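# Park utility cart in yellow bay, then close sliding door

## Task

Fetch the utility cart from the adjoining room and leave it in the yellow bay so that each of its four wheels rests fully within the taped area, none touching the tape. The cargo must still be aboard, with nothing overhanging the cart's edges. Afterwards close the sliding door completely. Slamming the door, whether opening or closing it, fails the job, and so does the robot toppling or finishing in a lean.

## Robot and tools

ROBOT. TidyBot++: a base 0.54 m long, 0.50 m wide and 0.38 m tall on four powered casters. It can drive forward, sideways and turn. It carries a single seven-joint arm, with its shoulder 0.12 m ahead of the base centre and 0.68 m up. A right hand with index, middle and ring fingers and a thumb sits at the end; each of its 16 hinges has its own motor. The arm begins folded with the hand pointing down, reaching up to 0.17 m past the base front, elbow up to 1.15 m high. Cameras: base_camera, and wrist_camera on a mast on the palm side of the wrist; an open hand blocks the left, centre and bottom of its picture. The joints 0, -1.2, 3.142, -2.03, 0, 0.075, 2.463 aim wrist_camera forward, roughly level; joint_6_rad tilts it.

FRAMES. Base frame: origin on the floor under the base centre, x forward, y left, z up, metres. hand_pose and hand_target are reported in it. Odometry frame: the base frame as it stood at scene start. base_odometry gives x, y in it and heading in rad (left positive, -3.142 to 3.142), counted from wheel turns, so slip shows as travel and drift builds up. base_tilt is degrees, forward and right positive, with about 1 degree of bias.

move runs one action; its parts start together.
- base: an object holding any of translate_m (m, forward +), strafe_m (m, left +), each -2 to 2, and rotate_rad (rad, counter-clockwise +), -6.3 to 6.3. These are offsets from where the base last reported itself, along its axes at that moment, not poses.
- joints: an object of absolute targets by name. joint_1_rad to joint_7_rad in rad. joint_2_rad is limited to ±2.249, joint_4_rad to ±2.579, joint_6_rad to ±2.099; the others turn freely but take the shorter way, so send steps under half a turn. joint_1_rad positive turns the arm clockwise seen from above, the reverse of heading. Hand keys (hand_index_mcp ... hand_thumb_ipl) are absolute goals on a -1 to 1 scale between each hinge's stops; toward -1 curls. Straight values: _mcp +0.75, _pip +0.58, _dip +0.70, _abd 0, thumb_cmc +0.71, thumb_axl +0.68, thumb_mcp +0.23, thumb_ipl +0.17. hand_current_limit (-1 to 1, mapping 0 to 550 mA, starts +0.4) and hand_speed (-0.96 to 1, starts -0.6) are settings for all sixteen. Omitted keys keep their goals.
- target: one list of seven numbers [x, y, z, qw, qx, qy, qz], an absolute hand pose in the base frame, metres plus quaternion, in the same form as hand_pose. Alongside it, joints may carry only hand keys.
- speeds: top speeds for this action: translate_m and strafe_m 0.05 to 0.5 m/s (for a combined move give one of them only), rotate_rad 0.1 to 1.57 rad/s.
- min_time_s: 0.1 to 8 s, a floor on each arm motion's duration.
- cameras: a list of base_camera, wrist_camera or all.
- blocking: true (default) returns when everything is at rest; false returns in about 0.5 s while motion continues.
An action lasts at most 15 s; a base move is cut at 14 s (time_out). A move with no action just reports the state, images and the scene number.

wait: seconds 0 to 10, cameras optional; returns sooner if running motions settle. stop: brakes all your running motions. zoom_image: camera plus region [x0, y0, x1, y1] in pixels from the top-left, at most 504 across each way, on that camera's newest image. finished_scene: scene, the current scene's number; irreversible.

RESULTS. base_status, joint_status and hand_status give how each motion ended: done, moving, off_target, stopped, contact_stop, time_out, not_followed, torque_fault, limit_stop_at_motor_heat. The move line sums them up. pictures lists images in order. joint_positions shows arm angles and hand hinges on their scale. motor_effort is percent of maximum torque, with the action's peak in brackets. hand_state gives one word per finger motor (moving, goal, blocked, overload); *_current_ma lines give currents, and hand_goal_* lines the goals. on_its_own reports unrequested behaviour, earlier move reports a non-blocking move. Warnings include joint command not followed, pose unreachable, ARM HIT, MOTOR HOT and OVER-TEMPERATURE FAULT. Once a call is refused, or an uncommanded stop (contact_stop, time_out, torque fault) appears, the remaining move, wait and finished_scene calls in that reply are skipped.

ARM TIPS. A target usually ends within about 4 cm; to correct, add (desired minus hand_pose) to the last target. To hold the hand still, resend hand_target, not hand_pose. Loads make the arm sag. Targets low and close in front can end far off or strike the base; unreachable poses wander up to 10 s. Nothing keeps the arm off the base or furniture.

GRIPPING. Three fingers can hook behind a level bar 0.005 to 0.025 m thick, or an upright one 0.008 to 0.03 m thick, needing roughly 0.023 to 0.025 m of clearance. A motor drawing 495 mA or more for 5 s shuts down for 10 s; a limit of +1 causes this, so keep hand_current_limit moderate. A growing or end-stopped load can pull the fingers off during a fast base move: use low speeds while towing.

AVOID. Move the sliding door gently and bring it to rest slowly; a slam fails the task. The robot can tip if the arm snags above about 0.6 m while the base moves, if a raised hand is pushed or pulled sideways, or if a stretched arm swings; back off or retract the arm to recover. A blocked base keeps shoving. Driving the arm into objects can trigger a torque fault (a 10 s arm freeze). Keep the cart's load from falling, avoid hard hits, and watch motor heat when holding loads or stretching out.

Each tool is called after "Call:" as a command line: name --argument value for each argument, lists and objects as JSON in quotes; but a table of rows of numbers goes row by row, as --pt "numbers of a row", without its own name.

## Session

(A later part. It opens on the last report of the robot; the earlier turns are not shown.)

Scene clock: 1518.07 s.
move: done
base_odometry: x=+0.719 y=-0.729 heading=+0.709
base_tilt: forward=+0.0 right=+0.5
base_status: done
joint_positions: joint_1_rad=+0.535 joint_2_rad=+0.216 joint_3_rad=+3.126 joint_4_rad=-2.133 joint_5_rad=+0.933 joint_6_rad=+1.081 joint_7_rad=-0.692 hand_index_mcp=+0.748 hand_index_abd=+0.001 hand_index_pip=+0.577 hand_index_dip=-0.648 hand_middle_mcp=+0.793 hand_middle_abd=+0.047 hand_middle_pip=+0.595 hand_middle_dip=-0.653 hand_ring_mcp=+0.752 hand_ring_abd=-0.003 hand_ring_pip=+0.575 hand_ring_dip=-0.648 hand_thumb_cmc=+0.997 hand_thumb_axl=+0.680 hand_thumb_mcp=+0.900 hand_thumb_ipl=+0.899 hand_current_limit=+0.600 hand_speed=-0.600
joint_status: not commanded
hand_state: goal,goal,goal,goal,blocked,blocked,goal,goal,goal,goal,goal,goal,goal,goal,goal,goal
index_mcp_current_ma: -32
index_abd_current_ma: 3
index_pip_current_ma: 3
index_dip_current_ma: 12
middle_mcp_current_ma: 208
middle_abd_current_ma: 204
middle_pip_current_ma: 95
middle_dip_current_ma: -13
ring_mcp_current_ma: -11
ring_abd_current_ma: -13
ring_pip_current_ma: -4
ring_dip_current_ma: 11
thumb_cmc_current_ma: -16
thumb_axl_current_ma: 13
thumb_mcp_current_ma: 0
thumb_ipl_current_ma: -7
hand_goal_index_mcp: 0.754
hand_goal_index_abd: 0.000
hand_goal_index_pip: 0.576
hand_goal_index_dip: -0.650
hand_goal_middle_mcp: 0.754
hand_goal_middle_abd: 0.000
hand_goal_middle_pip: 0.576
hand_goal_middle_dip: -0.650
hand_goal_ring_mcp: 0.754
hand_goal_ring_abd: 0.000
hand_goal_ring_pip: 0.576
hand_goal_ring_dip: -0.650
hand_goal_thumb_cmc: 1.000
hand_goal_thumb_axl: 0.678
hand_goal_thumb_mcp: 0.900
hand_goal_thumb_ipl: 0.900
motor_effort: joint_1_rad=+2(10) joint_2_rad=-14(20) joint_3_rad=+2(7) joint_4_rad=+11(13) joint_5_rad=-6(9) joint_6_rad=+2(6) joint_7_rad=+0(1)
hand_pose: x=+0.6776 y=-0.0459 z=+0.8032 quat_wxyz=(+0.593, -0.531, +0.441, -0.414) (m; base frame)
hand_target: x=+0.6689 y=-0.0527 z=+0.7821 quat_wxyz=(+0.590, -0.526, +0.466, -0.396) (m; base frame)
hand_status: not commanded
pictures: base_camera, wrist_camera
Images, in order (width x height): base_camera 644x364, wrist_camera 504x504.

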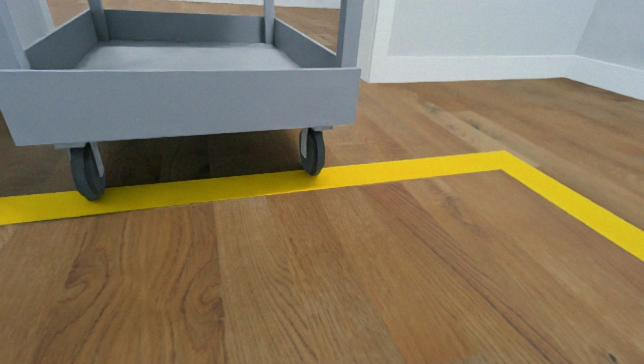

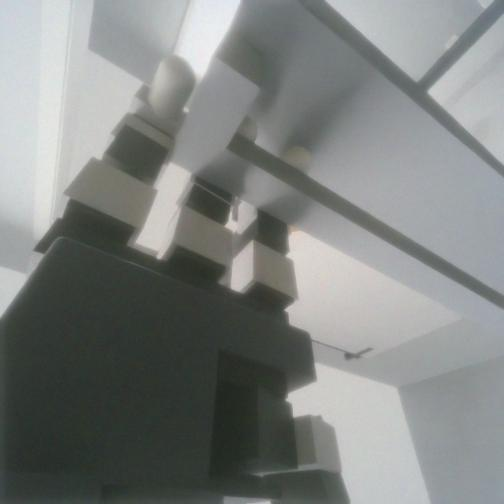

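Call:
move --base '{"translate_m": -0.114, "strafe_m": 0.176, "rotate_rad": -0.168}' --speeds '{"translate_m": 0.12, "rotate_rad": 0.1}' --cameras '["all"]'

Scene clock: 1549.97 s.
move: done
base_odometry: x=+0.518 y=-0.669 heading=+0.540
base_tilt: forward=-0.1 right=+0.5
base_status: done
joint_positions: joint_1_rad=+0.556 joint_2_rad=+0.216 joint_3_rad=+3.146 joint_4_rad=-2.133 joint_5_rad=+0.933 joint_6_rad=+1.081 joint_7_rad=-0.693 hand_index_mcp=+0.747 hand_index_abd=-0.001 hand_index_pip=+0.576 hand_index_dip=-0.648 hand_middle_mcp=+0.755 hand_middle_abd=+0.005 hand_middle_pip=+0.577 hand_middle_dip=-0.648 hand_ring_mcp=+0.774 hand_ring_abd=-0.018 hand_ring_pip=+0.575 hand_ring_dip=-0.649 hand_thumb_cmc=+0.997 hand_thumb_axl=+0.680 hand_thumb_mcp=+0.900 hand_thumb_ipl=+0.899 hand_current_limit=+0.600 hand_speed=-0.600
joint_status: not commanded
hand_state: goal,goal,goal,goal,goal,goal,goal,goal,blocked,goal,goal,goal,goal,goal,goal,goal
index_mcp_current_ma: -36
index_abd_current_ma: -3
index_pip_current_ma: 2
index_dip_current_ma: 12
middle_mcp_current_ma: 8
middle_abd_current_ma: 20
middle_pip_current_ma: 4
middle_dip_current_ma: 9
ring_mcp_current_ma: 108
ring_abd_current_ma: -80
ring_pip_current_ma: -5
ring_dip_current_ma: 5
thumb_cmc_current_ma: -16
thumb_axl_current_ma: 13
thumb_mcp_current_ma: 0
thumb_ipl_current_ma: -7
hand_goal_index_mcp: 0.754
hand_goal_index_abd: 0.000
hand_goal_index_pip: 0.576
hand_goal_index_dip: -0.650
hand_goal_middle_mcp: 0.754
hand_goal_middle_abd: 0.000
hand_goal_middle_pip: 0.576
hand_goal_middle_dip: -0.650
hand_goal_ring_mcp: 0.754
hand_goal_ring_abd: 0.000
hand_goal_ring_pip: 0.576
hand_goal_ring_dip: -0.650
hand_goal_thumb_cmc: 1.000
hand_goal_thumb_axl: 0.678
hand_goal_thumb_mcp: 0.900
hand_goal_thumb_ipl: 0.900
motor_effort: joint_1_rad=-1(7) joint_2_rad=-15(18) joint_3_rad=-2(6) joint_4_rad=+10(12) joint_5_rad=-3(8) joint_6_rad=+5(9) joint_7_rad=-1(1)
hand_pose: x=+0.6759 y=-0.0680 z=+0.8020 quat_wxyz=(+0.584, -0.523, +0.452, -0.425) (m; base frame)
hand_target: x=+0.6689 y=-0.0527 z=+0.7821 quat_wxyz=(+0.590, -0.526, +0.466, -0.396) (m; base frame)
hand_status: not commanded
pictures: base_camera, wrist_camera
Images, in order (width x height): base_camera 644x364, wrist_camera 504x504.

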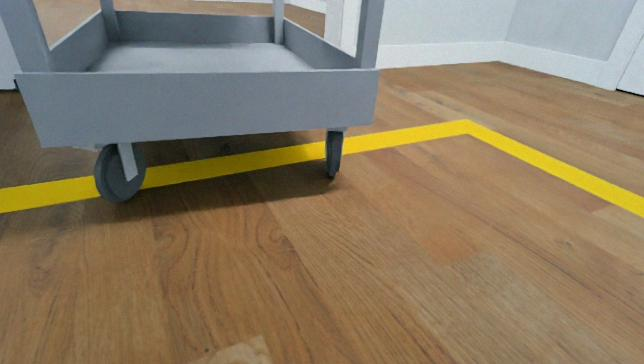

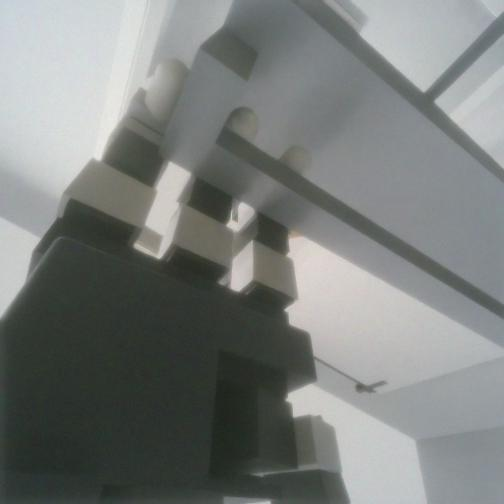

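Call:
move --base '{"translate_m": -0.123, "strafe_m": 0.151, "rotate_rad": -0.168}' --speeds '{"translate_m": 0.12, "rotate_rad": 0.1}' --cameras '["base_camera"]'

Scene clock: 1556.73 s.
move: done
base_odometry: x=+0.335 y=-0.603 heading=+0.371
base_tilt: forward=+0.0 right=+0.5
base_status: done
joint_positions: joint_1_rad=+0.556 joint_2_rad=+0.217 joint_3_rad=+3.145 joint_4_rad=-2.133 joint_5_rad=+0.933 joint_6_rad=+1.081 joint_7_rad=-0.693 hand_index_mcp=+0.747 hand_index_abd=-0.001 hand_index_pip=+0.576 hand_index_dip=-0.648 hand_middle_mcp=+0.755 hand_middle_abd=+0.002 hand_middle_pip=+0.576 hand_middle_dip=-0.648 hand_ring_mcp=+0.776 hand_ring_abd=-0.043 hand_ring_pip=+0.572 hand_ring_dip=-0.653 hand_thumb_cmc=+0.997 hand_thumb_axl=+0.680 hand_thumb_mcp=+0.900 hand_thumb_ipl=+0.899 hand_current_limit=+0.600 hand_speed=-0.600
joint_status: not commanded
hand_state: goal,goal,goal,goal,goal,goal,goal,goal,blocked,blocked,goal,goal,goal,goal,goal,goal
index_mcp_current_ma: -36
index_abd_current_ma: -3
index_pip_current_ma: 2
index_dip_current_ma: 12
middle_mcp_current_ma: 7
middle_abd_current_ma: 8
middle_pip_current_ma: -2
middle_dip_current_ma: 9
ring_mcp_current_ma: 118
ring_abd_current_ma: -187
ring_pip_current_ma: -19
ring_dip_current_ma: -15
thumb_cmc_current_ma: -16
thumb_axl_current_ma: 13
thumb_mcp_current_ma: 0
thumb_ipl_current_ma: -7
hand_goal_index_mcp: 0.754
hand_goal_index_abd: 0.000
hand_goal_index_pip: 0.576
hand_goal_index_dip: -0.650
hand_goal_middle_mcp: 0.754
hand_goal_middle_abd: 0.000
hand_goal_middle_pip: 0.576
hand_goal_middle_dip: -0.650
hand_goal_ring_mcp: 0.754
hand_goal_ring_abd: 0.000
hand_goal_ring_pip: 0.576
hand_goal_ring_dip: -0.650
hand_goal_thumb_cmc: 1.000
hand_goal_thumb_axl: 0.678
hand_goal_thumb_mcp: 0.900
hand_goal_thumb_ipl: 0.900
motor_effort: joint_1_rad=-2(5) joint_2_rad=-15(18) joint_3_rad=-3(5) joint_4_rad=+10(11) joint_5_rad=-2(5) joint_6_rad=+5(7) joint_7_rad=-1(2)
hand_pose: x=+0.6760 y=-0.0673 z=+0.8020 quat_wxyz=(+0.584, -0.523, +0.452, -0.425) (m; base frame)
hand_target: x=+0.6689 y=-0.0527 z=+0.7821 quat_wxyz=(+0.590, -0.526, +0.466, -0.396) (m; base frame)
hand_status: not commanded
pictures: base_camera
Images, in order (width x height): base_camera 644x364.

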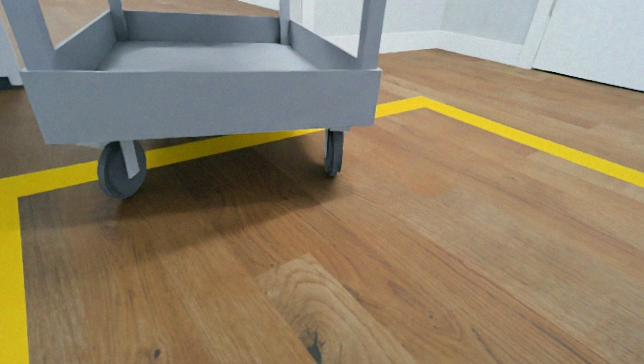

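Call:
move --base '{"translate_m": -0.129, "strafe_m": 0.125, "rotate_rad": -0.162}' --speeds '{"translate_m": 0.12, "rotate_rad": 0.1}'

Call:
move --base '{"translate_m": -0.127, "strafe_m": 0.108, "rotate_rad": -0.17}' --speeds '{"translate_m": 0.12, "rotate_rad": 0.1}' --cameras '["all"]'

Scene clock: 1575.23 s.
move: done
base_odometry: x=+0.169 y=-0.533 heading=+0.209
base_tilt: forward=+0.0 right=+0.5
base_status: done
joint_positions: joint_1_rad=+0.552 joint_2_rad=+0.217 joint_3_rad=+3.143 joint_4_rad=-2.132 joint_5_rad=+0.933 joint_6_rad=+1.081 joint_7_rad=-0.693 hand_index_mcp=+0.747 hand_index_abd=+0.002 hand_index_pip=+0.577 hand_index_dip=-0.648 hand_middle_mcp=+0.757 hand_middle_abd=+0.004 hand_middle_pip=+0.574 hand_middle_dip=-0.649 hand_ring_mcp=+0.775 hand_ring_abd=-0.002 hand_ring_pip=+0.574 hand_ring_dip=-0.653 hand_thumb_cmc=+0.997 hand_thumb_axl=+0.680 hand_thumb_mcp=+0.900 hand_thumb_ipl=+0.899 hand_current_limit=+0.600 hand_speed=-0.600
joint_status: not commanded
hand_state: goal,goal,goal,goal,goal,goal,goal,goal,blocked,goal,goal,goal,goal,goal,goal,goal
index_mcp_current_ma: -37
index_abd_current_ma: 7
index_pip_current_ma: 3
index_dip_current_ma: 12
middle_mcp_current_ma: 14
middle_abd_current_ma: 18
middle_pip_current_ma: -11
middle_dip_current_ma: 4
ring_mcp_current_ma: 112
ring_abd_current_ma: -10
ring_pip_current_ma: -9
ring_dip_current_ma: -16
thumb_cmc_current_ma: -16
thumb_axl_current_ma: 13
thumb_mcp_current_ma: 0
thumb_ipl_current_ma: -7
hand_goal_index_mcp: 0.754
hand_goal_index_abd: 0.000
hand_goal_index_pip: 0.576
hand_goal_index_dip: -0.650
hand_goal_middle_mcp: 0.754
hand_goal_middle_abd: 0.000
hand_goal_middle_pip: 0.576
hand_goal_middle_dip: -0.650
hand_goal_ring_mcp: 0.754
hand_goal_ring_abd: 0.000
hand_goal_ring_pip: 0.576
hand_goal_ring_dip: -0.650
hand_goal_thumb_cmc: 1.000
hand_goal_thumb_axl: 0.678
hand_goal_thumb_mcp: 0.900
hand_goal_thumb_ipl: 0.900
motor_effort: joint_1_rad=+0(3) joint_2_rad=-14(19) joint_3_rad=+0(4) joint_4_rad=+10(11) joint_5_rad=-4(4) joint_6_rad=+3(6) joint_7_rad=-1(2)
hand_pose: x=+0.6765 y=-0.0644 z=+0.8019 quat_wxyz=(+0.585, -0.525, +0.451, -0.423) (m; base frame)
hand_target: x=+0.6689 y=-0.0527 z=+0.7821 quat_wxyz=(+0.590, -0.526, +0.466, -0.396) (m; base frame)
hand_status: not commanded
pictures: none

Scene clock: 1577.43 s.
move: done
base_odometry: x=+0.022 y=-0.454 heading=+0.040
base_tilt: forward=+0.0 right=+0.5
base_status: done
joint_positions: joint_1_rad=+0.547 joint_2_rad=+0.217 joint_3_rad=+3.136 joint_4_rad=-2.134 joint_5_rad=+0.934 joint_6_rad=+1.081 joint_7_rad=-0.693 hand_index_mcp=+0.748 hand_index_abd=+0.000 hand_index_pip=+0.577 hand_index_dip=-0.648 hand_middle_mcp=+0.762 hand_middle_abd=+0.041 hand_middle_pip=+0.568 hand_middle_dip=-0.653 hand_ring_mcp=+0.751 hand_ring_abd=-0.005 hand_ring_pip=+0.574 hand_ring_dip=-0.653 hand_thumb_cmc=+0.997 hand_thumb_axl=+0.680 hand_thumb_mcp=+0.900 hand_thumb_ipl=+0.899 hand_current_limit=+0.600 hand_speed=-0.600
joint_status: not commanded
hand_state: goal,goal,goal,goal,goal,blocked,goal,goal,goal,goal,goal,goal,goal,goal,goal,goal
index_mcp_current_ma: -32
index_abd_current_ma: 0
index_pip_current_ma: 3
index_dip_current_ma: 12
middle_mcp_current_ma: 42
middle_abd_current_ma: 179
middle_pip_current_ma: -41
middle_dip_current_ma: -16
ring_mcp_current_ma: -14
ring_abd_current_ma: -21
ring_pip_current_ma: -11
ring_dip_current_ma: -13
thumb_cmc_current_ma: -16
thumb_axl_current_ma: 13
thumb_mcp_current_ma: 0
thumb_ipl_current_ma: -7
hand_goal_index_mcp: 0.754
hand_goal_index_abd: 0.000
hand_goal_index_pip: 0.576
hand_goal_index_dip: -0.650
hand_goal_middle_mcp: 0.754
hand_goal_middle_abd: 0.000
hand_goal_middle_pip: 0.576
hand_goal_middle_dip: -0.650
hand_goal_ring_mcp: 0.754
hand_goal_ring_abd: 0.000
hand_goal_ring_pip: 0.576
hand_goal_ring_dip: -0.650
hand_goal_thumb_cmc: 1.000
hand_goal_thumb_axl: 0.678
hand_goal_thumb_mcp: 0.900
hand_goal_thumb_ipl: 0.900
motor_effort: joint_1_rad=+3(5) joint_2_rad=-14(19) joint_3_rad=+2(3) joint_4_rad=+12(12) joint_5_rad=-6(7) joint_6_rad=+3(7) joint_7_rad=+0(2)
hand_pose: x=+0.6763 y=-0.0572 z=+0.8016 quat_wxyz=(+0.588, -0.527, +0.448, -0.419) (m; base frame)
hand_target: x=+0.6689 y=-0.0527 z=+0.7821 quat_wxyz=(+0.590, -0.526, +0.466, -0.396) (m; base frame)
hand_status: not commanded
pictures: base_camera, wrist_camera
Images, in order (width x height): base_camera 644x364, wrist_camera 504x504.

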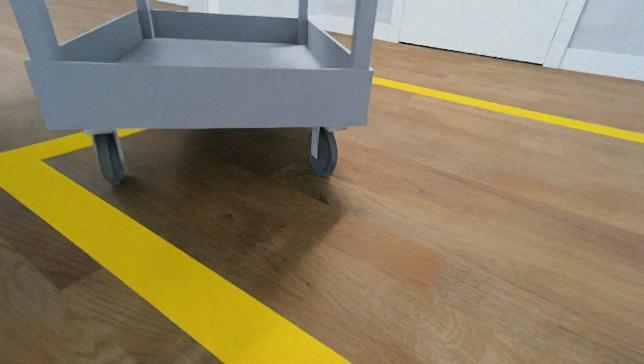

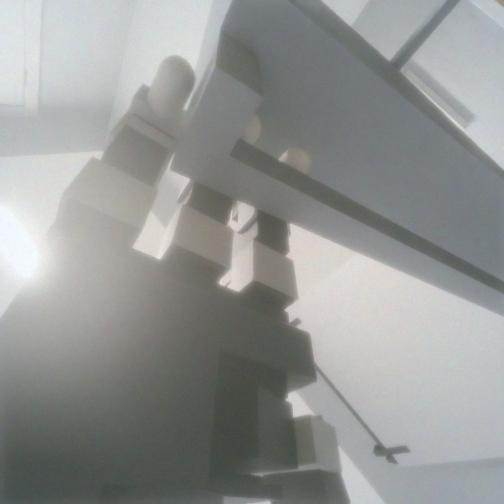

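Call:
move --base '{"translate_m": -0.105, "strafe_m": 0.034, "rotate_rad": -0.22}' --speeds '{"translate_m": 0.06, "rotate_rad": 0.11}' --cameras '["all"]'

Scene clock: 1611.50 s.
move: done
base_odometry: x=-0.084 y=-0.424 heading=-0.180
base_tilt: forward=+0.0 right=+0.5
base_status: done
joint_positions: joint_1_rad=+0.543 joint_2_rad=+0.219 joint_3_rad=+3.132 joint_4_rad=-2.135 joint_5_rad=+0.935 joint_6_rad=+1.081 joint_7_rad=-0.693 hand_index_mcp=+0.748 hand_index_abd=+0.003 hand_index_pip=+0.577 hand_index_dip=-0.648 hand_middle_mcp=+0.774 hand_middle_abd=+0.084 hand_middle_pip=+0.568 hand_middle_dip=-0.659 hand_ring_mcp=+0.746 hand_ring_abd=-0.014 hand_ring_pip=+0.574 hand_ring_dip=-0.653 hand_thumb_cmc=+0.997 hand_thumb_axl=+0.680 hand_thumb_mcp=+0.900 hand_thumb_ipl=+0.899 hand_current_limit=+0.600 hand_speed=-0.600
joint_status: not commanded
hand_state: goal,goal,goal,goal,goal,blocked,goal,goal,goal,goal,goal,goal,goal,goal,goal,goal
index_mcp_current_ma: -33
index_abd_current_ma: 11
index_pip_current_ma: 3
index_dip_current_ma: 12
middle_mcp_current_ma: 106
middle_abd_current_ma: 369
middle_pip_current_ma: -40
middle_dip_current_ma: -46
ring_mcp_current_ma: -40
ring_abd_current_ma: -60
ring_pip_current_ma: -11
ring_dip_current_ma: -12
thumb_cmc_current_ma: -16
thumb_axl_current_ma: 13
thumb_mcp_current_ma: 0
thumb_ipl_current_ma: -7
hand_goal_index_mcp: 0.754
hand_goal_index_abd: 0.000
hand_goal_index_pip: 0.576
hand_goal_index_dip: -0.650
hand_goal_middle_mcp: 0.754
hand_goal_middle_abd: 0.000
hand_goal_middle_pip: 0.576
hand_goal_middle_dip: -0.650
hand_goal_ring_mcp: 0.754
hand_goal_ring_abd: 0.000
hand_goal_ring_pip: 0.576
hand_goal_ring_dip: -0.650
hand_goal_thumb_cmc: 1.000
hand_goal_thumb_axl: 0.678
hand_goal_thumb_mcp: 0.900
hand_goal_thumb_ipl: 0.900
motor_effort: joint_1_rad=+1(7) joint_2_rad=-14(20) joint_3_rad=+0(5) joint_4_rad=+12(13) joint_5_rad=-5(8) joint_6_rad=+3(6) joint_7_rad=+0(1)
hand_pose: x=+0.6767 y=-0.0526 z=+0.8007 quat_wxyz=(+0.590, -0.529, +0.446, -0.415) (m; base frame)
hand_target: x=+0.6689 y=-0.0527 z=+0.7821 quat_wxyz=(+0.590, -0.526, +0.466, -0.396) (m; base frame)
hand_status: not commanded
pictures: base_camera, wrist_camera
Images, in order (width x height): base_camera 644x364, wrist_camera 504x504.

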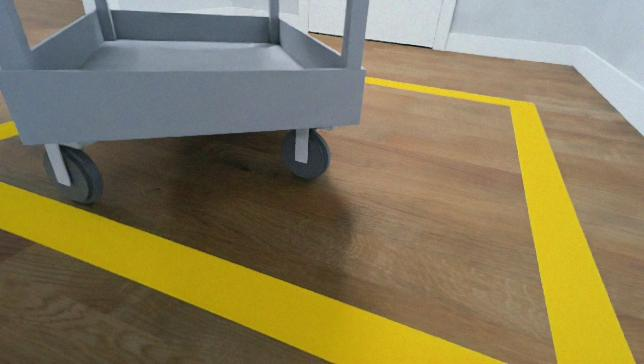

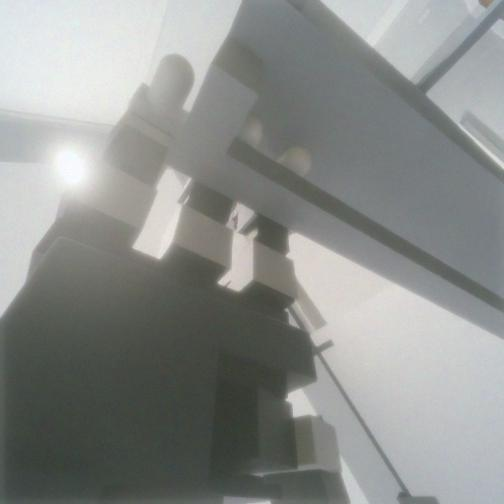

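Call:
move --base '{"translate_m": -0.06, "strafe_m": 0.012, "rotate_rad": -0.16}' --speeds '{"translate_m": 0.05, "rotate_rad": 0.11}' --cameras '["base_camera"]'

Scene clock: 1640.83 s.
move: done
base_odometry: x=-0.141 y=-0.402 heading=-0.340
base_tilt: forward=+0.0 right=+0.5
base_status: done
joint_positions: joint_1_rad=+0.535 joint_2_rad=+0.220 joint_3_rad=+3.125 joint_4_rad=-2.135 joint_5_rad=+0.935 joint_6_rad=+1.081 joint_7_rad=-0.693 hand_index_mcp=+0.748 hand_index_abd=+0.000 hand_index_pip=+0.577 hand_index_dip=-0.648 hand_middle_mcp=+0.775 hand_middle_abd=+0.108 hand_middle_pip=+0.587 hand_middle_dip=-0.647 hand_ring_mcp=+0.747 hand_ring_abd=-0.033 hand_ring_pip=+0.573 hand_ring_dip=-0.653 hand_thumb_cmc=+0.997 hand_thumb_axl=+0.680 hand_thumb_mcp=+0.900 hand_thumb_ipl=+0.899 hand_current_limit=+0.600 hand_speed=-0.600
joint_status: not commanded
hand_state: goal,goal,goal,goal,blocked,blocked,goal,goal,goal,blocked,goal,goal,goal,goal,goal,goal
index_mcp_current_ma: -33
index_abd_current_ma: 0
index_pip_current_ma: 3
index_dip_current_ma: 12
middle_mcp_current_ma: 110
middle_abd_current_ma: 440
middle_pip_current_ma: 54
middle_dip_current_ma: 17
ring_mcp_current_ma: -38
ring_abd_current_ma: -145
ring_pip_current_ma: -14
ring_dip_current_ma: -12
thumb_cmc_current_ma: -16
thumb_axl_current_ma: 13
thumb_mcp_current_ma: 0
thumb_ipl_current_ma: -7
hand_goal_index_mcp: 0.754
hand_goal_index_abd: 0.000
hand_goal_index_pip: 0.576
hand_goal_index_dip: -0.650
hand_goal_middle_mcp: 0.754
hand_goal_middle_abd: 0.000
hand_goal_middle_pip: 0.576
hand_goal_middle_dip: -0.650
hand_goal_ring_mcp: 0.754
hand_goal_ring_abd: 0.000
hand_goal_ring_pip: 0.576
hand_goal_ring_dip: -0.650
hand_goal_thumb_cmc: 1.000
hand_goal_thumb_axl: 0.678
hand_goal_thumb_mcp: 0.900
hand_goal_thumb_ipl: 0.900
motor_effort: joint_1_rad=+2(9) joint_2_rad=-14(18) joint_3_rad=+1(6) joint_4_rad=+12(13) joint_5_rad=-5(8) joint_6_rad=+2(5) joint_7_rad=+0(1)
hand_pose: x=+0.6774 y=-0.0446 z=+0.8003 quat_wxyz=(+0.594, -0.532, +0.443, -0.411) (m; base frame)
hand_target: x=+0.6689 y=-0.0527 z=+0.7821 quat_wxyz=(+0.590, -0.526, +0.466, -0.396) (m; base frame)
hand_status: not commanded
pictures: base_camera
Images, in order (width x height): base_camera 644x364.

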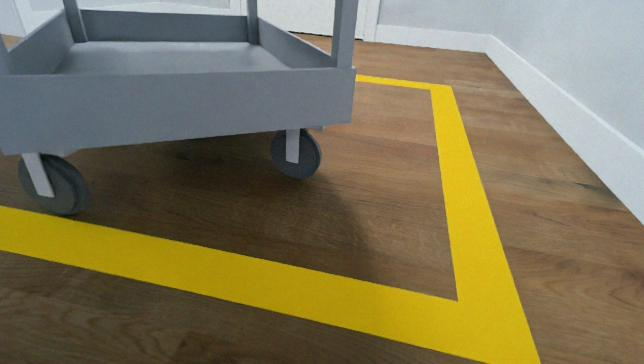

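Call:
zoom_image --camera "base_camera" --region '[0, 60, 504, 364]'

Scaled by 1.000.

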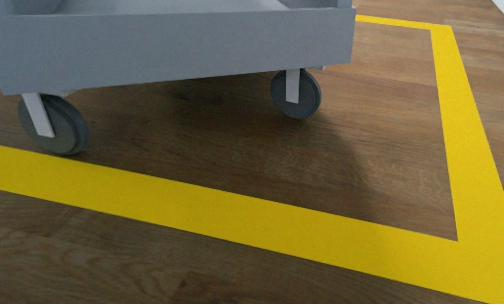

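Call:
move --base '{"translate_m": 0.015, "strafe_m": 0.04}' --speeds '{"strafe_m": 0.08}'

Call:
move --joints '{"joint_2_rad": 0.02}' --min_time_s 1.5 --cameras '["all"]'

Scene clock: 1698.43 s.
move: done
base_odometry: x=-0.114 y=-0.369 heading=-0.340
base_tilt: forward=+0.0 right=+0.5
base_status: done
joint_positions: joint_1_rad=+0.551 joint_2_rad=+0.218 joint_3_rad=+3.140 joint_4_rad=-2.135 joint_5_rad=+0.935 joint_6_rad=+1.081 joint_7_rad=-0.693 hand_index_mcp=+0.747 hand_index_abd=+0.000 hand_index_pip=+0.576 hand_index_dip=-0.648 hand_middle_mcp=+0.778 hand_middle_abd=+0.150 hand_middle_pip=+0.574 hand_middle_dip=-0.658 hand_ring_mcp=+0.748 hand_ring_abd=-0.035 hand_ring_pip=+0.573 hand_ring_dip=-0.653 hand_thumb_cmc=+0.997 hand_thumb_axl=+0.680 hand_thumb_mcp=+0.900 hand_thumb_ipl=+0.899 hand_current_limit=+0.600 hand_speed=-0.600
joint_status: not commanded
hand_state: goal,goal,goal,goal,blocked,blocked,goal,goal,goal,blocked,goal,goal,goal,goal,goal,goal
index_mcp_current_ma: -34
index_abd_current_ma: 0
index_pip_current_ma: 2
index_dip_current_ma: 12
middle_mcp_current_ma: 127
middle_abd_current_ma: 440
middle_pip_current_ma: -11
middle_dip_current_ma: -39
ring_mcp_current_ma: -30
ring_abd_current_ma: -154
ring_pip_current_ma: -16
ring_dip_current_ma: -12
thumb_cmc_current_ma: -16
thumb_axl_current_ma: 13
thumb_mcp_current_ma: 0
thumb_ipl_current_ma: -7
hand_goal_index_mcp: 0.754
hand_goal_index_abd: 0.000
hand_goal_index_pip: 0.576
hand_goal_index_dip: -0.650
hand_goal_middle_mcp: 0.754
hand_goal_middle_abd: 0.000
hand_goal_middle_pip: 0.576
hand_goal_middle_dip: -0.650
hand_goal_ring_mcp: 0.754
hand_goal_ring_abd: 0.000
hand_goal_ring_pip: 0.576
hand_goal_ring_dip: -0.650
hand_goal_thumb_cmc: 1.000
hand_goal_thumb_axl: 0.678
hand_goal_thumb_mcp: 0.900
hand_goal_thumb_ipl: 0.900
motor_effort: joint_1_rad=+1(6) joint_2_rad=-15(16) joint_3_rad=+0(5) joint_4_rad=+11(12) joint_5_rad=-5(7) joint_6_rad=+4(5) joint_7_rad=+0(1)
hand_pose: x=+0.6759 y=-0.0613 z=+0.8003 quat_wxyz=(+0.586, -0.526, +0.450, -0.420) (m; base frame)
hand_target: x=+0.6689 y=-0.0527 z=+0.7821 quat_wxyz=(+0.590, -0.526, +0.466, -0.396) (m; base frame)
hand_status: not commanded
pictures: none

Scene clock: 1700.27 s.
move: done
base_odometry: x=-0.114 y=-0.369 heading=-0.340
base_tilt: forward=+0.0 right=+0.5
base_status: not commanded
joint_positions: joint_1_rad=+0.551 joint_2_rad=+0.037 joint_3_rad=+3.140 joint_4_rad=-2.136 joint_5_rad=+0.935 joint_6_rad=+1.081 joint_7_rad=-0.693 hand_index_mcp=+0.747 hand_index_abd=+0.000 hand_index_pip=+0.576 hand_index_dip=-0.648 hand_middle_mcp=+0.747 hand_middle_abd=+0.003 hand_middle_pip=+0.577 hand_middle_dip=-0.648 hand_ring_mcp=+0.739 hand_ring_abd=-0.003 hand_ring_pip=+0.573 hand_ring_dip=-0.651 hand_thumb_cmc=+0.997 hand_thumb_axl=+0.680 hand_thumb_mcp=+0.900 hand_thumb_ipl=+0.899 hand_current_limit=+0.600 hand_speed=-0.600
joint_status: all done
hand_state: goal,goal,goal,goal,goal,goal,goal,goal,goal,goal,goal,goal,goal,goal,goal,goal
index_mcp_current_ma: -35
index_abd_current_ma: 0
index_pip_current_ma: 2
index_dip_current_ma: 12
middle_mcp_current_ma: -39
middle_abd_current_ma: 15
middle_pip_current_ma: 3
middle_dip_current_ma: 12
ring_mcp_current_ma: -77
ring_abd_current_ma: -13
ring_pip_current_ma: -16
ring_dip_current_ma: -5
thumb_cmc_current_ma: -16
thumb_axl_current_ma: 13
thumb_mcp_current_ma: 0
thumb_ipl_current_ma: -7
hand_goal_index_mcp: 0.754
hand_goal_index_abd: 0.000
hand_goal_index_pip: 0.576
hand_goal_index_dip: -0.650
hand_goal_middle_mcp: 0.754
hand_goal_middle_abd: 0.000
hand_goal_middle_pip: 0.576
hand_goal_middle_dip: -0.650
hand_goal_ring_mcp: 0.754
hand_goal_ring_abd: 0.000
hand_goal_ring_pip: 0.576
hand_goal_ring_dip: -0.650
hand_goal_thumb_cmc: 1.000
hand_goal_thumb_axl: 0.678
hand_goal_thumb_mcp: 0.900
hand_goal_thumb_ipl: 0.900
motor_effort: joint_1_rad=+0(3) joint_2_rad=-15(21) joint_3_rad=+0(1) joint_4_rad=+15(15) joint_5_rad=-6(8) joint_6_rad=+7(9) joint_7_rad=+0(1)
hand_pose: x=+0.6506 y=-0.0454 z=+0.8891 quat_wxyz=(+0.594, -0.520, +0.384, -0.480) (m; base frame)
hand_target: x=+0.6409 y=-0.0355 z=+0.8857 quat_wxyz=(+0.600, -0.520, +0.388, -0.468) (m; base frame)
hand_status: not commanded
pictures: base_camera, wrist_camera
Images, in order (width x height): base_camera 644x364, wrist_camera 504x504.

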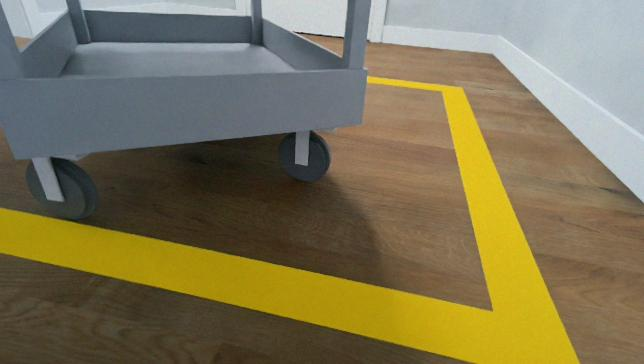

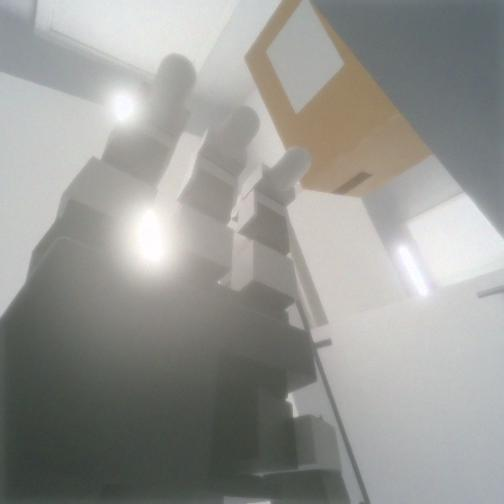

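Call:
move --base '{"translate_m": -0.06, "strafe_m": 0.214}' --speeds '{"strafe_m": 0.2}'

Call:
move --joints '{"joint_2_rad": 0.235}' --min_time_s 2 --cameras '["all"]'

Scene clock: 1709.20 s.
move: done
base_odometry: x=-0.099 y=-0.147 heading=-0.339
base_tilt: forward=+0.0 right=+0.6
base_status: done
joint_positions: joint_1_rad=+0.551 joint_2_rad=+0.034 joint_3_rad=+3.140 joint_4_rad=-2.136 joint_5_rad=+0.935 joint_6_rad=+1.081 joint_7_rad=-0.693 hand_index_mcp=+0.747 hand_index_abd=+0.000 hand_index_pip=+0.576 hand_index_dip=-0.648 hand_middle_mcp=+0.747 hand_middle_abd=+0.003 hand_middle_pip=+0.577 hand_middle_dip=-0.648 hand_ring_mcp=+0.739 hand_ring_abd=-0.003 hand_ring_pip=+0.573 hand_ring_dip=-0.651 hand_thumb_cmc=+0.997 hand_thumb_axl=+0.680 hand_thumb_mcp=+0.900 hand_thumb_ipl=+0.899 hand_current_limit=+0.600 hand_speed=-0.600
joint_status: not commanded
hand_state: goal,goal,goal,goal,goal,goal,goal,goal,goal,goal,goal,goal,goal,goal,goal,goal
index_mcp_current_ma: -35
index_abd_current_ma: 0
index_pip_current_ma: 2
index_dip_current_ma: 12
middle_mcp_current_ma: -39
middle_abd_current_ma: 14
middle_pip_current_ma: 3
middle_dip_current_ma: 12
ring_mcp_current_ma: -77
ring_abd_current_ma: -12
ring_pip_current_ma: -16
ring_dip_current_ma: -5
thumb_cmc_current_ma: -16
thumb_axl_current_ma: 13
thumb_mcp_current_ma: 0
thumb_ipl_current_ma: -7
hand_goal_index_mcp: 0.754
hand_goal_index_abd: 0.000
hand_goal_index_pip: 0.576
hand_goal_index_dip: -0.650
hand_goal_middle_mcp: 0.754
hand_goal_middle_abd: 0.000
hand_goal_middle_pip: 0.576
hand_goal_middle_dip: -0.650
hand_goal_ring_mcp: 0.754
hand_goal_ring_abd: 0.000
hand_goal_ring_pip: 0.576
hand_goal_ring_dip: -0.650
hand_goal_thumb_cmc: 1.000
hand_goal_thumb_axl: 0.678
hand_goal_thumb_mcp: 0.900
hand_goal_thumb_ipl: 0.900
motor_effort: joint_1_rad=+1(2) joint_2_rad=-14(17) joint_3_rad=+0(1) joint_4_rad=+15(15) joint_5_rad=-6(7) joint_6_rad=+7(8) joint_7_rad=+0(1)
hand_pose: x=+0.6500 y=-0.0451 z=+0.8906 quat_wxyz=(+0.594, -0.520, +0.382, -0.481) (m; base frame)
hand_target: x=+0.6409 y=-0.0355 z=+0.8857 quat_wxyz=(+0.600, -0.520, +0.388, -0.468) (m; base frame)
hand_status: not commanded
pictures: none

Scene clock: 1711.50 s.
move: done
base_odometry: x=-0.099 y=-0.147 heading=-0.339
base_tilt: forward=-0.1 right=+0.5
base_status: not commanded
joint_positions: joint_1_rad=+0.551 joint_2_rad=+0.158 joint_3_rad=+3.140 joint_4_rad=-2.136 joint_5_rad=+0.935 joint_6_rad=+1.083 joint_7_rad=-0.693 hand_index_mcp=+0.774 hand_index_abd=+0.000 hand_index_pip=+0.583 hand_index_dip=-0.653 hand_middle_mcp=+0.785 hand_middle_abd=+0.003 hand_middle_pip=+0.583 hand_middle_dip=-0.659 hand_ring_mcp=+0.759 hand_ring_abd=+0.001 hand_ring_pip=+0.572 hand_ring_dip=-0.666 hand_thumb_cmc=+0.997 hand_thumb_axl=+0.680 hand_thumb_mcp=+0.900 hand_thumb_ipl=+0.899 hand_current_limit=+0.600 hand_speed=-0.600
joint_status: all done
hand_state: goal,goal,goal,goal,blocked,goal,goal,goal,goal,goal,goal,goal,goal,goal,goal,goal
index_mcp_current_ma: 104
index_abd_current_ma: 1
index_pip_current_ma: 33
index_dip_current_ma: -15
middle_mcp_current_ma: 163
middle_abd_current_ma: 14
middle_pip_current_ma: 35
middle_dip_current_ma: -43
ring_mcp_current_ma: 27
ring_abd_current_ma: 5
ring_pip_current_ma: -20
ring_dip_current_ma: -82
thumb_cmc_current_ma: -16
thumb_axl_current_ma: 13
thumb_mcp_current_ma: 0
thumb_ipl_current_ma: -7
hand_goal_index_mcp: 0.754
hand_goal_index_abd: 0.000
hand_goal_index_pip: 0.576
hand_goal_index_dip: -0.650
hand_goal_middle_mcp: 0.754
hand_goal_middle_abd: 0.000
hand_goal_middle_pip: 0.576
hand_goal_middle_dip: -0.650
hand_goal_ring_mcp: 0.754
hand_goal_ring_abd: 0.000
hand_goal_ring_pip: 0.576
hand_goal_ring_dip: -0.650
hand_goal_thumb_cmc: 1.000
hand_goal_thumb_axl: 0.678
hand_goal_thumb_mcp: 0.900
hand_goal_thumb_ipl: 0.900
motor_effort: joint_1_rad=-1(2) joint_2_rad=-9(18) joint_3_rad=-1(1) joint_4_rad=+9(15) joint_5_rad=-1(6) joint_6_rad=+0(8) joint_7_rad=+0(1)
hand_pose: x=+0.6688 y=-0.0564 z=+0.8308 quat_wxyz=(+0.590, -0.525, +0.428, -0.440) (m; base frame)
hand_target: x=+0.6689 y=-0.0527 z=+0.7821 quat_wxyz=(+0.590, -0.526, +0.466, -0.396) (m; base frame)
hand_status: not commanded
pictures: base_camera, wrist_camera
Images, in order (width x height): base_camera 644x364, wrist_camera 504x504.

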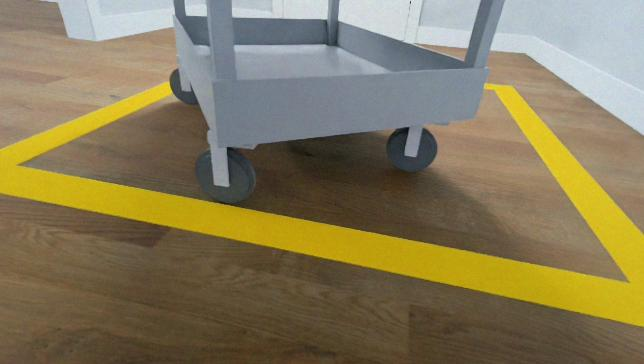

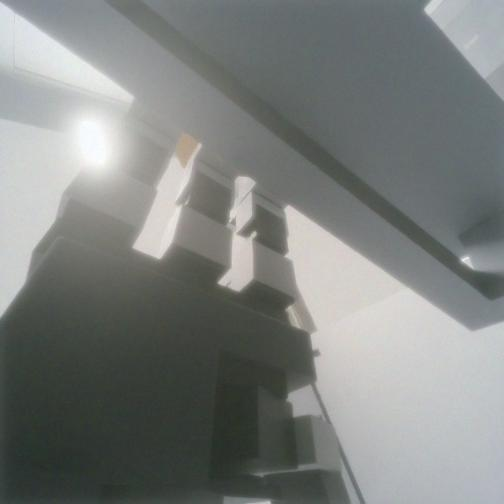

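Call:
move --base '{"translate_m": -0.018}' --speeds '{"translate_m": 0.05}' --cameras '["wrist_camera"]'

Scene clock: 1730.10 s.
move: done
base_odometry: x=-0.116 y=-0.141 heading=-0.340
base_tilt: forward=+0.0 right=+0.5
base_status: done
joint_positions: joint_1_rad=+0.550 joint_2_rad=+0.178 joint_3_rad=+3.139 joint_4_rad=-2.135 joint_5_rad=+0.935 joint_6_rad=+1.083 joint_7_rad=-0.693 hand_index_mcp=+0.830 hand_index_abd=+0.002 hand_index_pip=+0.617 hand_index_dip=-0.647 hand_middle_mcp=+0.747 hand_middle_abd=+0.002 hand_middle_pip=+0.577 hand_middle_dip=-0.650 hand_ring_mcp=+0.747 hand_ring_abd=+0.001 hand_ring_pip=+0.572 hand_ring_dip=-0.653 hand_thumb_cmc=+0.997 hand_thumb_axl=+0.680 hand_thumb_mcp=+0.900 hand_thumb_ipl=+0.899 hand_current_limit=+0.600 hand_speed=-0.600
joint_status: not commanded
hand_state: blocked,goal,blocked,goal,goal,goal,goal,goal,goal,goal,goal,goal,goal,goal,goal,goal
index_mcp_current_ma: 406
index_abd_current_ma: 10
index_pip_current_ma: 204
index_dip_current_ma: 17
middle_mcp_current_ma: -35
middle_abd_current_ma: 9
middle_pip_current_ma: 3
middle_dip_current_ma: 2
ring_mcp_current_ma: -38
ring_abd_current_ma: 6
ring_pip_current_ma: -20
ring_dip_current_ma: -13
thumb_cmc_current_ma: -16
thumb_axl_current_ma: 13
thumb_mcp_current_ma: 0
thumb_ipl_current_ma: -7
hand_goal_index_mcp: 0.754
hand_goal_index_abd: 0.000
hand_goal_index_pip: 0.576
hand_goal_index_dip: -0.650
hand_goal_middle_mcp: 0.754
hand_goal_middle_abd: 0.000
hand_goal_middle_pip: 0.576
hand_goal_middle_dip: -0.650
hand_goal_ring_mcp: 0.754
hand_goal_ring_abd: 0.000
hand_goal_ring_pip: 0.576
hand_goal_ring_dip: -0.650
hand_goal_thumb_cmc: 1.000
hand_goal_thumb_axl: 0.678
hand_goal_thumb_mcp: 0.900
hand_goal_thumb_ipl: 0.900
motor_effort: joint_1_rad=+0(2) joint_2_rad=-12(13) joint_3_rad=+0(2) joint_4_rad=+9(10) joint_5_rad=-1(2) joint_6_rad=+2(3) joint_7_rad=+1(1)
hand_pose: x=+0.6714 y=-0.0573 z=+0.8211 quat_wxyz=(+0.589, -0.525, +0.435, -0.434) (m; base frame)
hand_target: x=+0.6689 y=-0.0527 z=+0.7821 quat_wxyz=(+0.590, -0.526, +0.466, -0.396) (m; base frame)
hand_status: not commanded
pictures: wrist_camera
Images, in order (width x height): wrist_camera 504x504.

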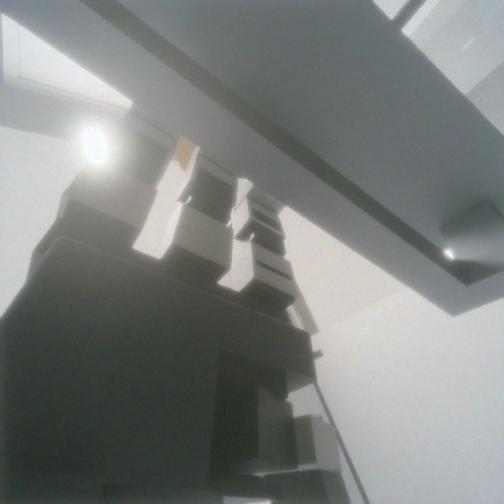

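Call:
move --base '{"translate_m": 0.12, "strafe_m": -0.05}' --speeds '{"translate_m": 0.07}' --cameras '["all"]'

Scene clock: 1747.13 s.
move: done
base_odometry: x=-0.019 y=-0.228 heading=-0.339
base_tilt: forward=+0.0 right=+0.5
base_status: done
joint_positions: joint_1_rad=+0.554 joint_2_rad=+0.187 joint_3_rad=+3.142 joint_4_rad=-2.135 joint_5_rad=+0.935 joint_6_rad=+1.085 joint_7_rad=-0.694 hand_index_mcp=+0.842 hand_index_abd=-0.002 hand_index_pip=+0.632 hand_index_dip=-0.627 hand_middle_mcp=+0.741 hand_middle_abd=-0.019 hand_middle_pip=+0.555 hand_middle_dip=-0.672 hand_ring_mcp=+0.746 hand_ring_abd=+0.001 hand_ring_pip=+0.572 hand_ring_dip=-0.653 hand_thumb_cmc=+0.997 hand_thumb_axl=+0.680 hand_thumb_mcp=+0.900 hand_thumb_ipl=+0.899 hand_current_limit=+0.600 hand_speed=-0.600
joint_status: not commanded
hand_state: blocked,goal,blocked,blocked,goal,goal,blocked,blocked,goal,goal,goal,goal,goal,goal,goal,goal
index_mcp_current_ma: 440
index_abd_current_ma: -9
index_pip_current_ma: 281
index_dip_current_ma: 117
middle_mcp_current_ma: -67
middle_abd_current_ma: -82
middle_pip_current_ma: -105
middle_dip_current_ma: -111
ring_mcp_current_ma: -41
ring_abd_current_ma: 6
ring_pip_current_ma: -20
ring_dip_current_ma: -12
thumb_cmc_current_ma: -16
thumb_axl_current_ma: 13
thumb_mcp_current_ma: 0
thumb_ipl_current_ma: -7
hand_goal_index_mcp: 0.754
hand_goal_index_abd: 0.000
hand_goal_index_pip: 0.576
hand_goal_index_dip: -0.650
hand_goal_middle_mcp: 0.754
hand_goal_middle_abd: 0.000
hand_goal_middle_pip: 0.576
hand_goal_middle_dip: -0.650
hand_goal_ring_mcp: 0.754
hand_goal_ring_abd: 0.000
hand_goal_ring_pip: 0.576
hand_goal_ring_dip: -0.650
hand_goal_thumb_cmc: 1.000
hand_goal_thumb_axl: 0.678
hand_goal_thumb_mcp: 0.900
hand_goal_thumb_ipl: 0.900
motor_effort: joint_1_rad=-1(5) joint_2_rad=-14(15) joint_3_rad=-2(5) joint_4_rad=+8(12) joint_5_rad=+0(4) joint_6_rad=+3(5) joint_7_rad=+0(1)
hand_pose: x=+0.6721 y=-0.0611 z=+0.8168 quat_wxyz=(+0.588, -0.524, +0.439, -0.432) (m; base frame)
hand_target: x=+0.6689 y=-0.0527 z=+0.7821 quat_wxyz=(+0.590, -0.526, +0.466, -0.396) (m; base frame)
hand_status: not commanded
pictures: base_camera, wrist_camera
Images, in order (width x height): base_camera 644x364, wrist_camera 504x504.

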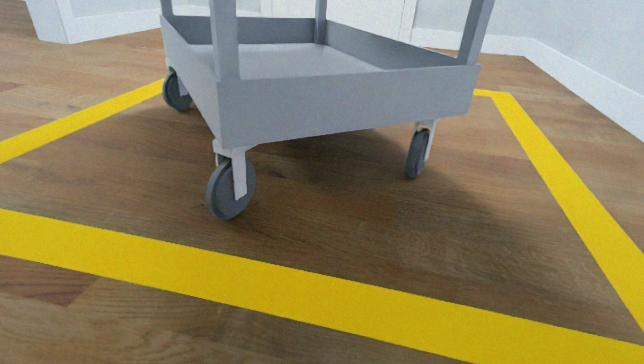

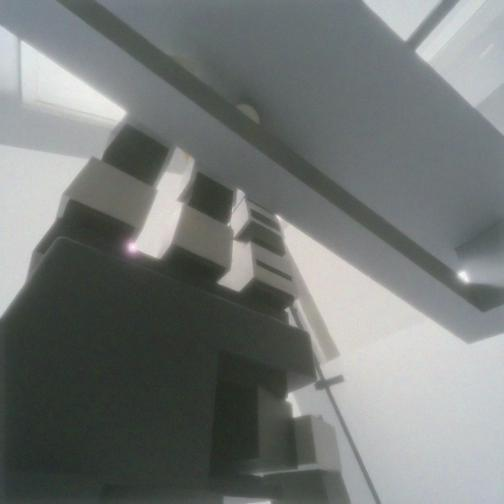

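Call:
move --base '{"translate_m": 0.05, "strafe_m": -0.05}' --speeds '{"translate_m": 0.07}' --cameras '["base_camera"]'

Scene clock: 1762.57 s.
move: done
base_odometry: x=+0.012 y=-0.292 heading=-0.339
base_tilt: forward=+0.0 right=+0.5
base_status: done
joint_positions: joint_1_rad=+0.553 joint_2_rad=+0.188 joint_3_rad=+3.141 joint_4_rad=-2.135 joint_5_rad=+0.935 joint_6_rad=+1.088 joint_7_rad=-0.694 hand_index_mcp=+0.852 hand_index_abd=+0.016 hand_index_pip=+0.637 hand_index_dip=-0.620 hand_middle_mcp=+0.738 hand_middle_abd=+0.001 hand_middle_pip=+0.558 hand_middle_dip=-0.667 hand_ring_mcp=+0.746 hand_ring_abd=+0.001 hand_ring_pip=+0.572 hand_ring_dip=-0.653 hand_thumb_cmc=+0.997 hand_thumb_axl=+0.680 hand_thumb_mcp=+0.900 hand_thumb_ipl=+0.899 hand_current_limit=+0.600 hand_speed=-0.600
joint_status: not commanded
hand_state: blocked,goal,blocked,blocked,goal,goal,goal,goal,goal,goal,goal,goal,goal,goal,goal,goal
index_mcp_current_ma: 440
index_abd_current_ma: 67
index_pip_current_ma: 306
index_dip_current_ma: 149
middle_mcp_current_ma: -84
middle_abd_current_ma: 5
middle_pip_current_ma: -89
middle_dip_current_ma: -85
ring_mcp_current_ma: -41
ring_abd_current_ma: 6
ring_pip_current_ma: -20
ring_dip_current_ma: -12
thumb_cmc_current_ma: -16
thumb_axl_current_ma: 13
thumb_mcp_current_ma: 0
thumb_ipl_current_ma: -7
hand_goal_index_mcp: 0.754
hand_goal_index_abd: 0.000
hand_goal_index_pip: 0.576
hand_goal_index_dip: -0.650
hand_goal_middle_mcp: 0.754
hand_goal_middle_abd: 0.000
hand_goal_middle_pip: 0.576
hand_goal_middle_dip: -0.650
hand_goal_ring_mcp: 0.754
hand_goal_ring_abd: 0.000
hand_goal_ring_pip: 0.576
hand_goal_ring_dip: -0.650
hand_goal_thumb_cmc: 1.000
hand_goal_thumb_axl: 0.678
hand_goal_thumb_mcp: 0.900
hand_goal_thumb_ipl: 0.900
motor_effort: joint_1_rad=+2(3) joint_2_rad=-13(14) joint_3_rad=+1(2) joint_4_rad=+9(11) joint_5_rad=-2(4) joint_6_rad=+1(4) joint_7_rad=+1(1)
hand_pose: x=+0.6723 y=-0.0594 z=+0.8173 quat_wxyz=(+0.589, -0.524, +0.438, -0.431) (m; base frame)
hand_target: x=+0.6689 y=-0.0527 z=+0.7821 quat_wxyz=(+0.590, -0.526, +0.466, -0.396) (m; base frame)
hand_status: not commanded
pictures: base_camera
Images, in order (width x height): base_camera 644x364.

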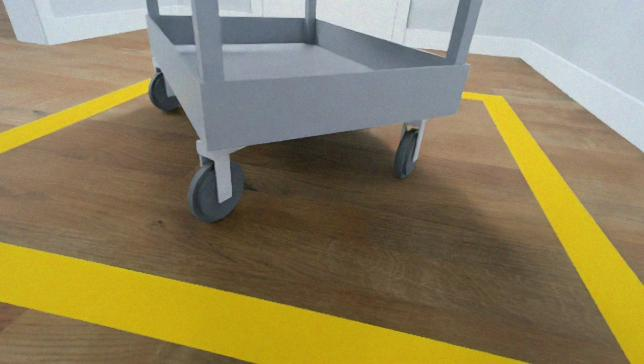

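Call:
move --base '{"translate_m": -0.015}' --speeds '{"translate_m": 0.05}'

Call:
move --joints '{"joint_2_rad": 0.0}' --min_time_s 1.5 --cameras '["base_camera"]'

Call:
move --base '{"translate_m": -0.25}' --speeds '{"translate_m": 0.25}' --cameras '["all"]'

Scene clock: 1841.33 s.
move: done
base_odometry: x=-0.003 y=-0.287 heading=-0.339
base_tilt: forward=+0.0 right=+0.5
base_status: done
joint_positions: joint_1_rad=+0.552 joint_2_rad=+0.193 joint_3_rad=+3.140 joint_4_rad=-2.135 joint_5_rad=+0.935 joint_6_rad=+1.089 joint_7_rad=-0.694 hand_index_mcp=+0.881 hand_index_abd=+0.008 hand_index_pip=+0.639 hand_index_dip=-0.636 hand_middle_mcp=+0.739 hand_middle_abd=+0.000 hand_middle_pip=+0.569 hand_middle_dip=-0.652 hand_ring_mcp=+0.754 hand_ring_abd=+0.002 hand_ring_pip=+0.586 hand_ring_dip=-0.638 hand_thumb_cmc=+0.997 hand_thumb_axl=+0.680 hand_thumb_mcp=+0.900 hand_thumb_ipl=+0.899 hand_current_limit=+0.600 hand_speed=-0.600
joint_status: not commanded
hand_state: blocked,goal,blocked,goal,goal,goal,goal,goal,goal,goal,goal,goal,goal,goal,goal,goal
index_mcp_current_ma: 440
index_abd_current_ma: 35
index_pip_current_ma: 315
index_dip_current_ma: 72
middle_mcp_current_ma: -80
middle_abd_current_ma: 1
middle_pip_current_ma: -35
middle_dip_current_ma: -12
ring_mcp_current_ma: 0
ring_abd_current_ma: 10
ring_pip_current_ma: 52
ring_dip_current_ma: 61
thumb_cmc_current_ma: -16
thumb_axl_current_ma: 13
thumb_mcp_current_ma: 0
thumb_ipl_current_ma: -7
hand_goal_index_mcp: 0.754
hand_goal_index_abd: 0.000
hand_goal_index_pip: 0.576
hand_goal_index_dip: -0.650
hand_goal_middle_mcp: 0.754
hand_goal_middle_abd: 0.000
hand_goal_middle_pip: 0.576
hand_goal_middle_dip: -0.650
hand_goal_ring_mcp: 0.754
hand_goal_ring_abd: 0.000
hand_goal_ring_pip: 0.576
hand_goal_ring_dip: -0.650
hand_goal_thumb_cmc: 1.000
hand_goal_thumb_axl: 0.678
hand_goal_thumb_mcp: 0.900
hand_goal_thumb_ipl: 0.900
motor_effort: joint_1_rad=+1(4) joint_2_rad=-13(15) joint_3_rad=+1(2) joint_4_rad=+8(9) joint_5_rad=-2(3) joint_6_rad=+1(3) joint_7_rad=+1(1)
hand_pose: x=+0.6730 y=-0.0585 z=+0.8151 quat_wxyz=(+0.590, -0.525, +0.439, -0.429) (m; base frame)
hand_target: x=+0.6689 y=-0.0527 z=+0.7821 quat_wxyz=(+0.590, -0.526, +0.466, -0.396) (m; base frame)
hand_status: not commanded
pictures: none

Scene clock: 1843.17 s.
move: done
base_odometry: x=-0.003 y=-0.287 heading=-0.339
base_tilt: forward=+0.0 right=+0.5
base_status: not commanded
joint_positions: joint_1_rad=+0.552 joint_2_rad=+0.017 joint_3_rad=+3.140 joint_4_rad=-2.135 joint_5_rad=+0.935 joint_6_rad=+1.089 joint_7_rad=-0.694 hand_index_mcp=+0.748 hand_index_abd=+0.001 hand_index_pip=+0.577 hand_index_dip=-0.648 hand_middle_mcp=+0.739 hand_middle_abd=+0.000 hand_middle_pip=+0.569 hand_middle_dip=-0.652 hand_ring_mcp=+0.747 hand_ring_abd=+0.003 hand_ring_pip=+0.577 hand_ring_dip=-0.647 hand_thumb_cmc=+0.997 hand_thumb_axl=+0.680 hand_thumb_mcp=+0.900 hand_thumb_ipl=+0.899 hand_current_limit=+0.600 hand_speed=-0.600
joint_status: all done
hand_state: goal,goal,goal,goal,goal,goal,goal,goal,goal,goal,goal,goal,goal,goal,goal,goal
index_mcp_current_ma: -31
index_abd_current_ma: 4
index_pip_current_ma: 3
index_dip_current_ma: 12
middle_mcp_current_ma: -80
middle_abd_current_ma: 1
middle_pip_current_ma: -35
middle_dip_current_ma: -12
ring_mcp_current_ma: -36
ring_abd_current_ma: 13
ring_pip_current_ma: 3
ring_dip_current_ma: 12
thumb_cmc_current_ma: -16
thumb_axl_current_ma: 13
thumb_mcp_current_ma: 0
thumb_ipl_current_ma: -7
hand_goal_index_mcp: 0.754
hand_goal_index_abd: 0.000
hand_goal_index_pip: 0.576
hand_goal_index_dip: -0.650
hand_goal_middle_mcp: 0.754
hand_goal_middle_abd: 0.000
hand_goal_middle_pip: 0.576
hand_goal_middle_dip: -0.650
hand_goal_ring_mcp: 0.754
hand_goal_ring_abd: 0.000
hand_goal_ring_pip: 0.576
hand_goal_ring_dip: -0.650
hand_goal_thumb_cmc: 1.000
hand_goal_thumb_axl: 0.678
hand_goal_thumb_mcp: 0.900
hand_goal_thumb_ipl: 0.900
motor_effort: joint_1_rad=+1(3) joint_2_rad=-14(19) joint_3_rad=+0(1) joint_4_rad=+15(15) joint_5_rad=-6(7) joint_6_rad=+7(8) joint_7_rad=+0(1)
hand_pose: x=+0.6465 y=-0.0422 z=+0.9008 quat_wxyz=(+0.596, -0.518, +0.373, -0.487) (m; base frame)
hand_target: x=+0.6373 y=-0.0333 z=+0.8949 quat_wxyz=(+0.601, -0.519, +0.380, -0.474) (m; base frame)
hand_status: not commanded
pictures: base_camera
Images, in order (width x height): base_camera 644x364.

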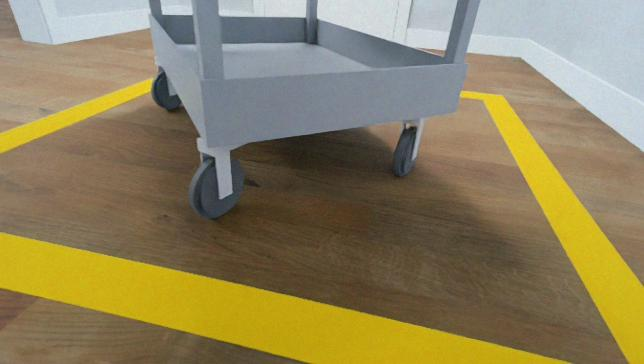

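Scene clock: 1845.00 s.
move: done
base_odometry: x=-0.238 y=-0.204 heading=-0.339
base_tilt: forward=+0.0 right=+0.5
base_status: done
joint_positions: joint_1_rad=+0.552 joint_2_rad=+0.012 joint_3_rad=+3.140 joint_4_rad=-2.135 joint_5_rad=+0.935 joint_6_rad=+1.089 joint_7_rad=-0.694 hand_index_mcp=+0.748 hand_index_abd=+0.001 hand_index_pip=+0.576 hand_index_dip=-0.648 hand_middle_mcp=+0.739 hand_middle_abd=+0.000 hand_middle_pip=+0.569 hand_middle_dip=-0.652 hand_ring_mcp=+0.747 hand_ring_abd=+0.003 hand_ring_pip=+0.576 hand_ring_dip=-0.648 hand_thumb_cmc=+0.997 hand_thumb_axl=+0.680 hand_thumb_mcp=+0.900 hand_thumb_ipl=+0.899 hand_current_limit=+0.600 hand_speed=-0.600
joint_status: not commanded
hand_state: goal,goal,goal,goal,goal,goal,goal,goal,goal,goal,goal,goal,goal,goal,goal,goal
index_mcp_current_ma: -34
index_abd_current_ma: 4
index_pip_current_ma: 2
index_dip_current_ma: 12
middle_mcp_current_ma: -80
middle_abd_current_ma: 1
middle_pip_current_ma: -34
middle_dip_current_ma: -12
ring_mcp_current_ma: -39
ring_abd_current_ma: 13
ring_pip_current_ma: 2
ring_dip_current_ma: 12
thumb_cmc_current_ma: -16
thumb_axl_current_ma: 13
thumb_mcp_current_ma: 0
thumb_ipl_current_ma: -7
hand_goal_index_mcp: 0.754
hand_goal_index_abd: 0.000
hand_goal_index_pip: 0.576
hand_goal_index_dip: -0.650
hand_goal_middle_mcp: 0.754
hand_goal_middle_abd: 0.000
hand_goal_middle_pip: 0.576
hand_goal_middle_dip: -0.650
hand_goal_ring_mcp: 0.754
hand_goal_ring_abd: 0.000
hand_goal_ring_pip: 0.576
hand_goal_ring_dip: -0.650
hand_goal_thumb_cmc: 1.000
hand_goal_thumb_axl: 0.678
hand_goal_thumb_mcp: 0.900
hand_goal_thumb_ipl: 0.900
motor_effort: joint_1_rad=+1(2) joint_2_rad=-14(17) joint_3_rad=+0(1) joint_4_rad=+14(15) joint_5_rad=-6(7) joint_6_rad=+6(7) joint_7_rad=+0(1)
hand_pose: x=+0.6455 y=-0.0416 z=+0.9032 quat_wxyz=(+0.597, -0.518, +0.371, -0.488) (m; base frame)
hand_target: x=+0.6373 y=-0.0333 z=+0.8949 quat_wxyz=(+0.601, -0.519, +0.380, -0.474) (m; base frame)
hand_status: not commanded
pictures: base_camera, wrist_camera
Images, in order (width x height): base_camera 644x364, wrist_camera 504x504.

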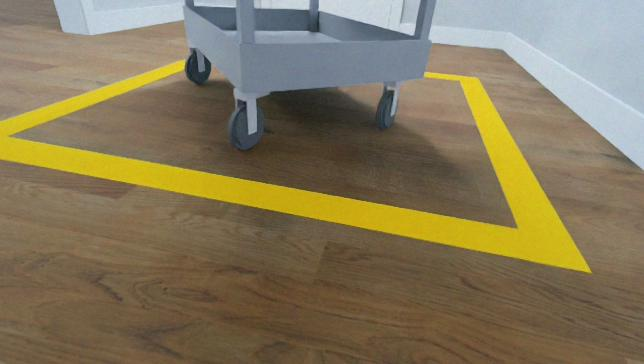

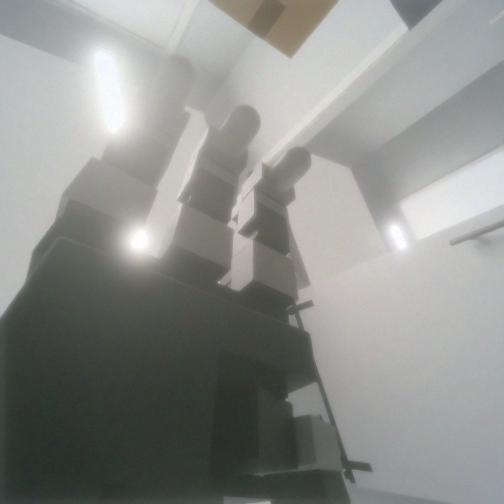

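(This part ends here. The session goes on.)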